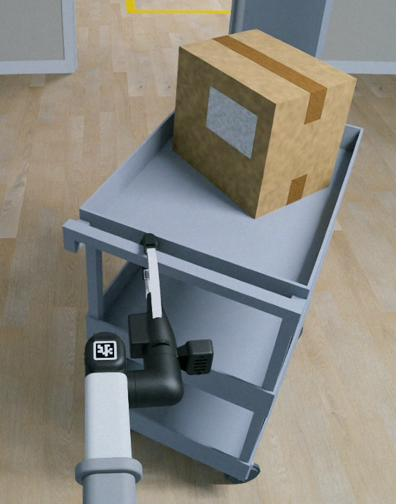

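move --blocking false --r2 '{"base":{"strafe_m":-0.35},"joints":{"gripper_m":-0.01},"pace":"slow","contact_limits":{"strafe_m":0.8}}'

wait --seconds 1

wait --seconds 5 --cameras '["r2_head_camera","r1_head_left_camera","r2_wrist_camera"]'

Scene clock: 328.93 s.
move: r2 moving
r1: as last shown
r1.lidar_m: 1.24 2.55 0.25 - 0.25 0.26 0.58 1.29 1.40 2.80 3.03 1.09
r1.motor_effort: lift_m=+18(19) arm_m=+4(4) wheel_0=-30(30) wheel_1=+34(34) wheel_2=+6(6)
r1.servo_current: wrist_yaw_rad=46(59) wrist_pitch_rad=39(46) wrist_roll_rad=65(65) gripper_m=46(46)
r1.contact_limits: translate_m 1
r1.wrist_depth_mm: 136 138 - - 301 200 - / 111 138 - - 304 193 - / 117 139 248 - 307 194 - / 136 152 - - 310 195 - / - - - 960 314 196 160 / 1229 1205 193 960 190 196 - / 866 759 750 154 290 177 -
r2.base_odometry: x=-0.117 y=-1.082 heading=-2.098
r2.turned_by_wheels: +0.000
r2.turned_by_imu: +0.001
r2.base_tilt: forward=-0.7 right=+0.1
r2.lidar_m: 0.76 2.91 2.14 2.05 2.14 2.49 2.38 2.52 2.80 2.67 2.80 0.72
r2.base_status: strafe_m moving
r2.joint_positions: lift_m=+0.638 arm_m=+0.392 wrist_yaw_rad=+0.002 wrist_pitch_rad=-0.014 wrist_roll_rad=+1.568 gripper_m=+0.000
r2.joint_status: gripper_m moving
r2.measured_speeds: translate_m=+0.000 strafe_m=-0.056 rotate_rad=-0.001 lift_m=+0.000 arm_m=+0.000 wrist_yaw_rad=+0.000 wrist_pitch_rad=-0.001 wrist_roll_rad=+0.000
r2.motor_effort: lift_m=+9(10) arm_m=-4(4) wheel_0=+9(10) wheel_1=-7(10) wheel_2=-1(1)
r2.servo_current: wrist_yaw_rad=52(59) wrist_pitch_rad=72(78) wrist_roll_rad=46(52) gripper_m=130(137)
r2.contact_limits: arm_m 0.1; strafe_m 0.8
r2.hand_pose: x=+0.8515 y=-0.0869 z=+0.8199 quat_wxyz=(+0.708, +0.706, -0.004, +0.006) (m; r2's base frame)
r2.wrist_depth_mm: - 377 107 159 158 - - / - 492 114 173 171 750 - / - - 125 186 186 - - / - - 139 204 204 - - / - - 157 218 228 1983 477 / - - 179 187 181 1983 1255 / - - - - 270 306 310
pictures: none

Scene clock: 329.93 s.
earlier move: r2 moving
r1.base_odometry: x=-1.841 y=+1.498 heading=+2.785
r1.turned_by_wheels: +0.000
r1.turned_by_imu: +0.000
r1.base_tilt: forward=-1.6 right=+1.3
r1.lidar_m: 1.15 2.54 0.25 - 0.25 0.25 0.58 1.27 1.42 2.80 3.00 1.10
r1.base_status: not commanded
r1.joint_positions: lift_m=+0.127 arm_m=+0.000 wrist_yaw_rad=+3.092 wrist_pitch_rad=+0.002 wrist_roll_rad=+0.000 gripper_m=+0.056
r1.joint_status: not commanded
r1.measured_speeds: all 0
r1.motor_effort: lift_m=+19(19) arm_m=+4(4) wheel_0=-30(30) wheel_1=+34(34) wheel_2=+6(6)
r1.servo_current: wrist_yaw_rad=46(65) wrist_pitch_rad=39(52) wrist_roll_rad=59(65) gripper_m=46(46)
r1.contact_limits: translate_m 1
r1.hand_pose: x=-0.1128 y=+0.1017 z=+0.3047 quat_wxyz=(+0.025, -0.001, +0.000, +1.000) (m; r1's base frame)
r1.wrist_depth_mm: 136 138 - - 301 200 - / 111 138 - - 304 192 - / 117 139 249 - 307 195 - / 136 153 - - 309 195 - / - - - 960 312 196 160 / 1205 1205 194 976 191 196 - / 854 759 759 153 291 177 -
r2.base_odometry: x=-0.196 y=-1.036 heading=-2.097
r2.turned_by_wheels: +0.001
r2.turned_by_imu: +0.004
r2.base_tilt: forward=-0.7 right=+0.1
r2.lidar_m: 0.76 3.00 2.23 2.12 2.28 2.48 2.38 2.52 2.68 2.59 2.70 0.72
r2.base_status: strafe_m moving
r2.joint_positions: lift_m=+0.638 arm_m=+0.392 wrist_yaw_rad=+0.004 wrist_pitch_rad=-0.014 wrist_roll_rad=+1.568 gripper_m=-0.009
r2.joint_status: all done
r2.measured_speeds: translate_m=-0.001 strafe_m=-0.106 rotate_rad=+0.004 lift_m=+0.000 arm_m=+0.000 wrist_yaw_rad=+0.021 wrist_pitch_rad=+0.000 wrist_roll_rad=+0.000
r2.motor_effort: lift_m=+9(10) arm_m=-4(4) wheel_0=+16(17) wheel_1=+0(10) wheel_2=+0(1)
r2.servo_current: wrist_yaw_rad=59(59) wrist_pitch_rad=72(78) wrist_roll_rad=46(59) gripper_m=85(150)
r2.contact_limits: arm_m 0.1; strafe_m 0.8
r2.hand_pose: x=+0.8516 y=-0.0863 z=+0.8199 quat_wxyz=(+0.708, +0.706, -0.004, +0.006) (m; r2's base frame)
r2.wrist_depth_mm: - 377 110 161 160 683 - / - 455 116 174 172 750 - / - - 126 186 185 - - / - - 138 200 200 - - / - - 150 216 220 - 484 / - - 169 187 180 1921 1255 / - - - - 157 1537 1205
wait: 1.00 s; no rest
pictures: none

Scene clock: 333.07 s.
earlier move: r2 done
r1.base_odometry: x=-1.841 y=+1.498 heading=+2.785
r1.turned_by_wheels: +0.000
r1.turned_by_imu: +0.000
r1.base_tilt: forward=-1.6 right=+1.3
r1.lidar_m: 1.01 2.54 0.25 - 0.25 0.26 0.62 1.28 1.40 2.81 2.99 1.05
r1.base_status: not commanded
r1.joint_positions: lift_m=+0.127 arm_m=+0.000 wrist_yaw_rad=+3.092 wrist_pitch_rad=+0.002 wrist_roll_rad=+0.000 gripper_m=+0.056
r1.joint_status: not commanded
r1.measured_speeds: all 0
r1.motor_effort: lift_m=+18(19) arm_m=+4(4) wheel_0=-30(30) wheel_1=+34(35) wheel_2=+6(6)
r1.servo_current: wrist_yaw_rad=33(65) wrist_pitch_rad=33(52) wrist_roll_rad=46(65) gripper_m=46(52)
r1.contact_limits: translate_m 1
r1.hand_pose: x=-0.1128 y=+0.1017 z=+0.3047 quat_wxyz=(+0.025, -0.001, +0.000, +1.000) (m; r1's base frame)
r1.wrist_depth_mm: 136 138 - - 298 200 - / 111 138 - - 306 193 - / 117 139 248 - 307 194 - / 136 152 - - 314 195 - / - - - 960 314 196 160 / 1205 1229 193 960 191 196 - / 854 759 759 153 291 176 -
r2.base_odometry: x=-0.407 y=-0.914 heading=-2.099
r2.turned_by_wheels: -0.001
r2.turned_by_imu: +0.004
r2.base_tilt: forward=-0.7 right=+0.1
r2.lidar_m: 0.78 3.34 2.47 2.36 2.47 2.48 2.39 2.51 2.45 2.35 2.46 0.78
r2.base_status: done
r2.joint_positions: lift_m=+0.638 arm_m=+0.392 wrist_yaw_rad=+0.006 wrist_pitch_rad=-0.015 wrist_roll_rad=+1.568 gripper_m=-0.009
r2.joint_status: all done
r2.measured_speeds: all 0
r2.motor_effort: lift_m=+10(10) arm_m=-4(4) wheel_0=+5(19) wheel_1=-4(10) wheel_2=+0(2)
r2.servo_current: wrist_yaw_rad=52(65) wrist_pitch_rad=78(85) wrist_roll_rad=52(59) gripper_m=78(150)
r2.contact_limits: arm_m 0.1; strafe_m 0.8
r2.hand_pose: x=+0.8519 y=-0.0855 z=+0.8202 quat_wxyz=(+0.708, +0.706, -0.003, +0.008) (m; r2's base frame)
r2.wrist_depth_mm: - - - 220 218 - - / - - 539 223 221 768 - / - - 452 226 224 798 - / - - 488 228 227 809 - / - - 549 229 229 - - / - - 175 184 178 - - / - - - - 130 1808 484
wait: 3.13 of 5 s (r2 has come to rest)
pictures: r1_head_left_camera, r2_head_camera, r2_wrist_camera
Images, in order (width x height): r1_head_left_camera 420x672, r2_head_camera 420x560, r2_wrist_camera 616x392.

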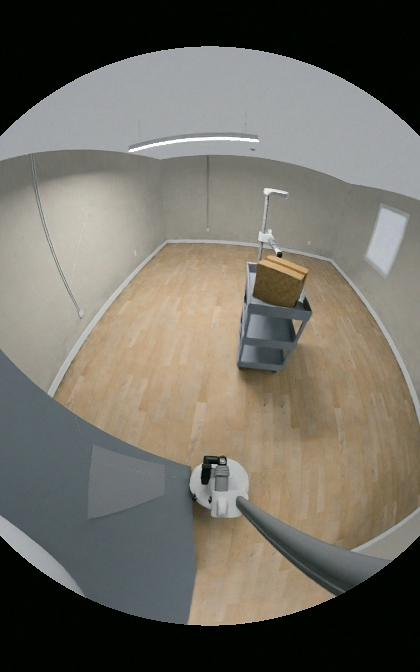

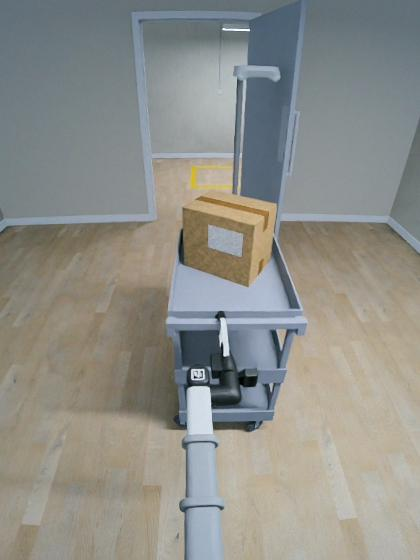

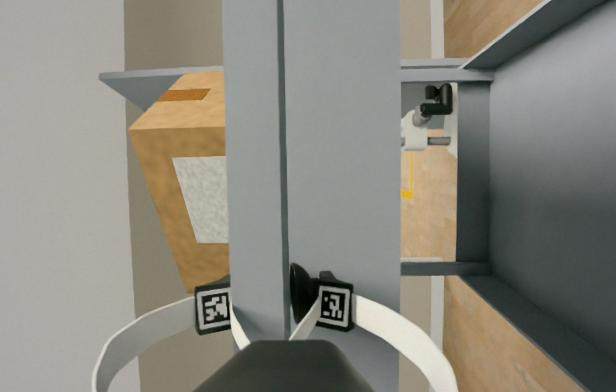

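move --blocking false --r2 '{"base":{"translate_m":-0.5},"joints":{"gripper_m":-0.03},"pace":"slow","contact_limits":{"translate_m":0.8}}'

wait --seconds 1.5

wait --seconds 6 --cameras '["r2_head_camera","r2_wrist_camera"]'

Scene clock: 349.73 s.
move: r2 moving
r1: as last shown
r1.lidar_m: 1.02 2.51 0.25 - 0.25 0.25 0.58 1.29 1.43 2.80 3.01 1.05
r1.motor_effort: lift_m=+18(19) arm_m=+4(4) wheel_0=-30(30) wheel_1=+34(34) wheel_2=+6(6)
r1.servo_current: wrist_yaw_rad=65(65) wrist_pitch_rad=39(46) wrist_roll_rad=46(59) gripper_m=39(46)
r1.contact_limits: translate_m 1
r1.wrist_depth_mm: 136 138 - - 300 201 - / 111 139 - - 306 193 - / 117 139 247 - 306 195 - / 136 153 - - 312 196 - / - - - 960 314 196 160 / 1205 1229 194 976 191 196 - / 854 768 759 153 291 176 -
r2.base_odometry: x=-0.401 y=-0.903 heading=-2.099
r2.turned_by_wheels: +0.000
r2.turned_by_imu: +0.000
r2.base_tilt: forward=-0.7 right=+0.0
r2.lidar_m: 0.79 3.35 2.47 2.37 2.47 2.47 2.37 2.50 2.42 2.34 2.46 0.81
r2.base_status: translate_m moving
r2.joint_positions: lift_m=+0.638 arm_m=+0.392 wrist_yaw_rad=+0.006 wrist_pitch_rad=-0.015 wrist_roll_rad=+1.568 gripper_m=-0.023
r2.joint_status: gripper_m moving
r2.measured_speeds: translate_m=-0.049 strafe_m=+0.000 rotate_rad=-0.001 lift_m=+0.000 arm_m=+0.000 wrist_yaw_rad=+0.000 wrist_pitch_rad=-0.004 wrist_roll_rad=+0.000
r2.motor_effort: lift_m=+10(10) arm_m=-4(4) wheel_0=-10(10) wheel_1=-6(8) wheel_2=+12(15)
r2.servo_current: wrist_yaw_rad=72(72) wrist_pitch_rad=78(85) wrist_roll_rad=46(59) gripper_m=150(182)
r2.contact_limits: arm_m 0.1; translate_m 0.8
r2.hand_pose: x=+0.8519 y=-0.0855 z=+0.8203 quat_wxyz=(+0.708, +0.706, -0.003, +0.008) (m; r2's base frame)
r2.wrist_depth_mm: - - - 220 219 1983 - / - - 517 222 220 768 - / - - 452 224 223 778 - / - - 492 228 226 809 - / - - 544 229 228 798 - / - - 178 185 175 - - / - - - - 130 1808 488
pictures: none

Scene clock: 351.23 s.
earlier move: r2 moving
r1.base_odometry: x=-1.841 y=+1.498 heading=+2.785
r1.turned_by_wheels: +0.000
r1.turned_by_imu: +0.000
r1.base_tilt: forward=-1.6 right=+1.3
r1.lidar_m: 1.19 2.55 0.25 - 0.25 0.25 0.60 1.29 1.43 2.80 2.99 1.18
r1.base_status: not commanded
r1.joint_positions: lift_m=+0.127 arm_m=+0.000 wrist_yaw_rad=+3.092 wrist_pitch_rad=+0.002 wrist_roll_rad=+0.000 gripper_m=+0.056
r1.joint_status: not commanded
r1.measured_speeds: all 0
r1.motor_effort: lift_m=+18(19) arm_m=+4(4) wheel_0=-30(30) wheel_1=+34(34) wheel_2=+6(6)
r1.servo_current: wrist_yaw_rad=46(65) wrist_pitch_rad=52(52) wrist_roll_rad=52(65) gripper_m=46(46)
r1.contact_limits: translate_m 1
r1.hand_pose: x=-0.1128 y=+0.1017 z=+0.3047 quat_wxyz=(+0.025, -0.001, +0.000, +1.000) (m; r1's base frame)
r1.wrist_depth_mm: 136 138 - - 300 200 - / 111 138 - - 306 193 - / 117 139 248 - 307 195 - / 136 152 - - 312 195 - / - - - 960 312 196 160 / 1205 1229 193 960 191 196 - / 854 759 759 153 291 177 -
r2.base_odometry: x=-0.331 y=-0.784 heading=-2.100
r2.turned_by_wheels: -0.001
r2.turned_by_imu: -0.002
r2.base_tilt: forward=-0.7 right=+0.1
r2.lidar_m: 0.78 3.35 2.50 2.36 2.49 2.33 2.25 2.36 2.45 2.35 2.47 0.80
r2.base_status: translate_m moving
r2.joint_positions: lift_m=+0.638 arm_m=+0.392 wrist_yaw_rad=-0.002 wrist_pitch_rad=-0.016 wrist_roll_rad=+1.569 gripper_m=-0.029
r2.joint_status: all done
r2.measured_speeds: translate_m=-0.101 strafe_m=+0.001 rotate_rad=+0.001 lift_m=+0.000 arm_m=+0.000 wrist_yaw_rad=-0.004 wrist_pitch_rad=+0.000 wrist_roll_rad=+0.000
r2.motor_effort: lift_m=+9(10) arm_m=-4(4) wheel_0=-11(15) wheel_1=-9(10) wheel_2=+3(15)
r2.servo_current: wrist_yaw_rad=39(72) wrist_pitch_rad=91(91) wrist_roll_rad=59(59) gripper_m=98(182)
r2.contact_limits: arm_m 0.1; translate_m 0.8
r2.hand_pose: x=+0.8512 y=-0.0879 z=+0.8205 quat_wxyz=(+0.708, +0.706, -0.006, +0.005) (m; r2's base frame)
r2.wrist_depth_mm: - - - 224 222 1921 - / - - 597 224 224 768 - / - - 455 226 224 798 - / - - 480 227 224 798 - / - - 530 227 226 809 - / - - 172 180 225 - - / - - - - - 1808 488
wait: 1.50 s; no rest
pictures: none

Scene clock: 355.53 s.
earlier move: r2 done
r1.base_odometry: x=-1.841 y=+1.498 heading=+2.785
r1.turned_by_wheels: +0.000
r1.turned_by_imu: +0.000
r1.base_tilt: forward=-1.6 right=+1.3
r1.lidar_m: 1.52 2.55 0.25 - 0.25 0.25 0.59 1.28 1.42 2.80 2.98 1.55
r1.base_status: not commanded
r1.joint_positions: lift_m=+0.127 arm_m=+0.000 wrist_yaw_rad=+3.092 wrist_pitch_rad=+0.002 wrist_roll_rad=+0.000 gripper_m=+0.056
r1.joint_status: not commanded
r1.measured_speeds: all 0
r1.motor_effort: lift_m=+19(19) arm_m=+4(4) wheel_0=-30(31) wheel_1=+34(34) wheel_2=+6(6)
r1.servo_current: wrist_yaw_rad=59(65) wrist_pitch_rad=39(52) wrist_roll_rad=65(72) gripper_m=46(52)
r1.contact_limits: translate_m 1
r1.hand_pose: x=-0.1128 y=+0.1017 z=+0.3047 quat_wxyz=(+0.025, -0.001, +0.000, +1.000) (m; r1's base frame)
r1.wrist_depth_mm: 136 138 - - 300 200 - / 111 138 - - 304 191 - / 117 139 249 - 309 195 - / 136 152 - - 310 195 - / - - - 960 312 196 160 / 1229 1229 193 960 191 196 - / 866 768 759 153 293 176 -
r2.base_odometry: x=-0.154 y=-0.482 heading=-2.100
r2.turned_by_wheels: +0.000
r2.turned_by_imu: -0.015
r2.base_tilt: forward=-0.8 right=+0.0
r2.lidar_m: 0.79 3.43 2.51 2.38 2.52 2.00 1.89 1.99 2.43 2.33 2.44 0.82
r2.base_status: done
r2.joint_positions: lift_m=+0.638 arm_m=+0.392 wrist_yaw_rad=-0.003 wrist_pitch_rad=-0.016 wrist_roll_rad=+1.569 gripper_m=-0.029
r2.joint_status: all done
r2.measured_speeds: all 0
r2.motor_effort: lift_m=+10(10) arm_m=-4(4) wheel_0=-10(17) wheel_1=-7(11) wheel_2=+2(15)
r2.servo_current: wrist_yaw_rad=52(72) wrist_pitch_rad=85(91) wrist_roll_rad=39(65) gripper_m=85(182)
r2.contact_limits: arm_m 0.1; translate_m 0.8
r2.hand_pose: x=+0.8510 y=-0.0884 z=+0.8205 quat_wxyz=(+0.708, +0.706, -0.007, +0.004) (m; r2's base frame)
r2.wrist_depth_mm: - - - 220 219 1921 - / - - 564 222 220 788 - / - - 455 223 223 798 - / - - 488 225 224 788 - / - - 539 226 224 809 - / - - 172 180 224 - - / - - - - - 1808 500
wait: 4.30 of 6 s (r2 has come to rest)
pictures: r2_head_camera, r2_wrist_camera
Images, in order (width x height): r2_head_camera 420x560, r2_wrist_camera 616x392.

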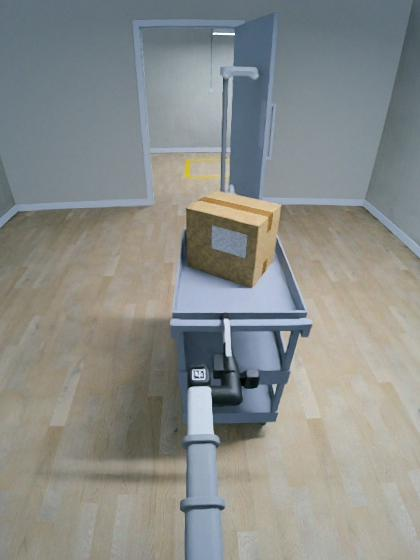

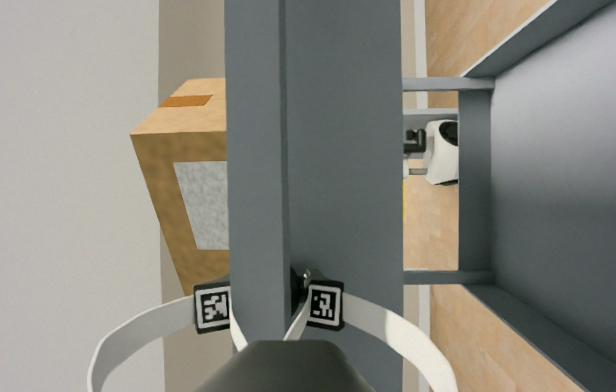

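move --blocking false --r2 '{"base":{"translate_m":0.11,"strafe_m":-0.44},"joints":{"wrist_yaw_rad":0.4},"speeds":{"wrist_yaw_rad":0.1},"pace":"slow","contact_limits":{"translate_m":0.8}}'

wait --seconds 5.5 --cameras '["r2_head_camera","r2_wrist_camera"]'

Scene clock: 367.67 s.
move: r2 moving
r1: as last shown
r1.lidar_m: 1.52 2.52 0.25 - 0.25 0.25 0.60 1.29 1.41 2.79 3.00 1.54
r1.motor_effort: lift_m=+18(19) arm_m=+4(4) wheel_0=-29(30) wheel_1=+34(35) wheel_2=+6(6)
r1.servo_current: wrist_yaw_rad=59(65) wrist_pitch_rad=46(46) wrist_roll_rad=39(65) gripper_m=46(46)
r1.contact_limits: translate_m 1
r1.wrist_depth_mm: 136 138 - - 298 200 - / 111 138 - - 306 193 - / 117 139 249 - 306 194 - / 136 152 - - 310 195 - / - - - 960 314 195 160 / 1229 1229 194 991 191 196 - / 854 759 750 153 293 177 -
r2.base_odometry: x=-0.167 y=-0.478 heading=-2.101
r2.turned_by_wheels: -0.001
r2.turned_by_imu: +0.000
r2.base_tilt: forward=-0.7 right=+0.0
r2.lidar_m: 0.77 3.49 2.53 2.39 2.53 2.02 1.89 2.01 2.40 2.31 2.40 0.83
r2.base_status: translate_m moving; strafe_m moving
r2.joint_positions: lift_m=+0.638 arm_m=+0.392 wrist_yaw_rad=+0.033 wrist_pitch_rad=-0.016 wrist_roll_rad=+1.569 gripper_m=-0.029
r2.joint_status: wrist_yaw_rad moving
r2.measured_speeds: translate_m=+0.012 strafe_m=-0.049 rotate_rad=+0.001 lift_m=+0.000 arm_m=+0.000 wrist_yaw_rad=+0.114 wrist_pitch_rad=+0.000 wrist_roll_rad=+0.000
r2.motor_effort: lift_m=+9(10) arm_m=-4(4) wheel_0=+6(8) wheel_1=-7(9) wheel_2=-9(10)
r2.servo_current: wrist_yaw_rad=39(124) wrist_pitch_rad=78(85) wrist_roll_rad=52(59) gripper_m=78(91)
r2.contact_limits: arm_m 0.1; translate_m 0.8
r2.hand_pose: x=+0.8540 y=-0.0780 z=+0.8205 quat_wxyz=(+0.707, +0.706, +0.006, +0.017) (m; r2's base frame)
r2.wrist_depth_mm: - - - 215 214 - - / - - 525 217 216 778 - / - - 452 220 218 798 - / - - 492 224 221 798 - / - - 544 226 224 809 - / - - 177 181 225 - - / - - - - - 1808 477
pictures: none

Scene clock: 372.93 s.
earlier move: r2 done
r1.base_odometry: x=-1.841 y=+1.498 heading=+2.785
r1.turned_by_wheels: +0.000
r1.turned_by_imu: +0.000
r1.base_tilt: forward=-1.6 right=+1.2
r1.lidar_m: 1.34 2.56 0.25 - 0.25 0.25 0.61 1.29 1.43 2.80 3.01 1.47
r1.base_status: not commanded
r1.joint_positions: lift_m=+0.127 arm_m=+0.000 wrist_yaw_rad=+3.092 wrist_pitch_rad=+0.002 wrist_roll_rad=+0.000 gripper_m=+0.056
r1.joint_status: not commanded
r1.measured_speeds: all 0
r1.motor_effort: lift_m=+19(19) arm_m=+4(4) wheel_0=-30(31) wheel_1=+34(35) wheel_2=+6(6)
r1.servo_current: wrist_yaw_rad=65(72) wrist_pitch_rad=46(52) wrist_roll_rad=46(72) gripper_m=46(52)
r1.contact_limits: translate_m 1
r1.hand_pose: x=-0.1128 y=+0.1017 z=+0.3047 quat_wxyz=(+0.025, -0.001, +0.000, +1.000) (m; r1's base frame)
r1.wrist_depth_mm: 136 138 - - 301 201 - / 111 138 - - 306 193 - / 117 138 248 - 307 194 - / 136 153 - - 310 195 - / - - - 960 312 196 160 / 1255 1229 194 960 191 196 - / 854 759 759 153 291 177 -
r2.base_odometry: x=-0.590 y=-0.355 heading=-2.100
r2.turned_by_wheels: +0.001
r2.turned_by_imu: +0.015
r2.base_tilt: forward=-0.7 right=+0.1
r2.lidar_m: 0.74 0.86 2.94 2.79 2.82 2.08 2.02 2.11 1.98 1.89 1.96 2.76
r2.base_status: done
r2.joint_positions: lift_m=+0.638 arm_m=+0.392 wrist_yaw_rad=+0.402 wrist_pitch_rad=-0.016 wrist_roll_rad=+1.569 gripper_m=-0.029
r2.joint_status: all done
r2.measured_speeds: all 0
r2.motor_effort: lift_m=+9(10) arm_m=-4(4) wheel_0=+8(17) wheel_1=-4(9) wheel_2=-2(11)
r2.servo_current: wrist_yaw_rad=46(124) wrist_pitch_rad=85(91) wrist_roll_rad=46(65) gripper_m=85(98)
r2.contact_limits: arm_m 0.1; translate_m 0.8
r2.hand_pose: x=+0.8625 y=+0.0324 z=+0.8205 quat_wxyz=(+0.692, +0.693, +0.136, +0.147) (m; r2's base frame)
r2.wrist_depth_mm: - - - 233 232 1808 508 / - - - 232 231 1863 - / - - 466 230 229 798 - / - - 480 229 229 788 - / - - 525 229 227 798 - / - - 178 180 225 - - / - 160 - - 136 - 496
wait: 5.27 of 5.5 s (r2 has come to rest)
pictures: r2_head_camera, r2_wrist_camera
Images, in order (width x height): r2_head_camera 420x560, r2_wrist_camera 616x392.

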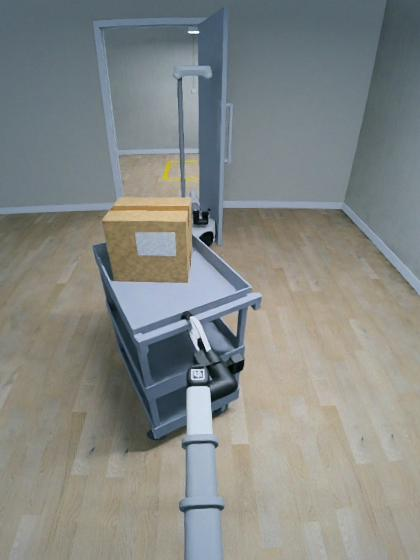

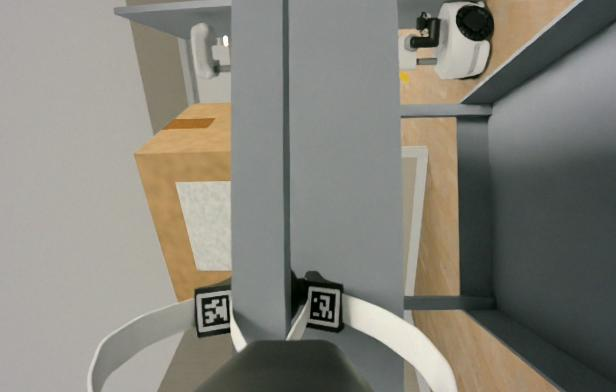

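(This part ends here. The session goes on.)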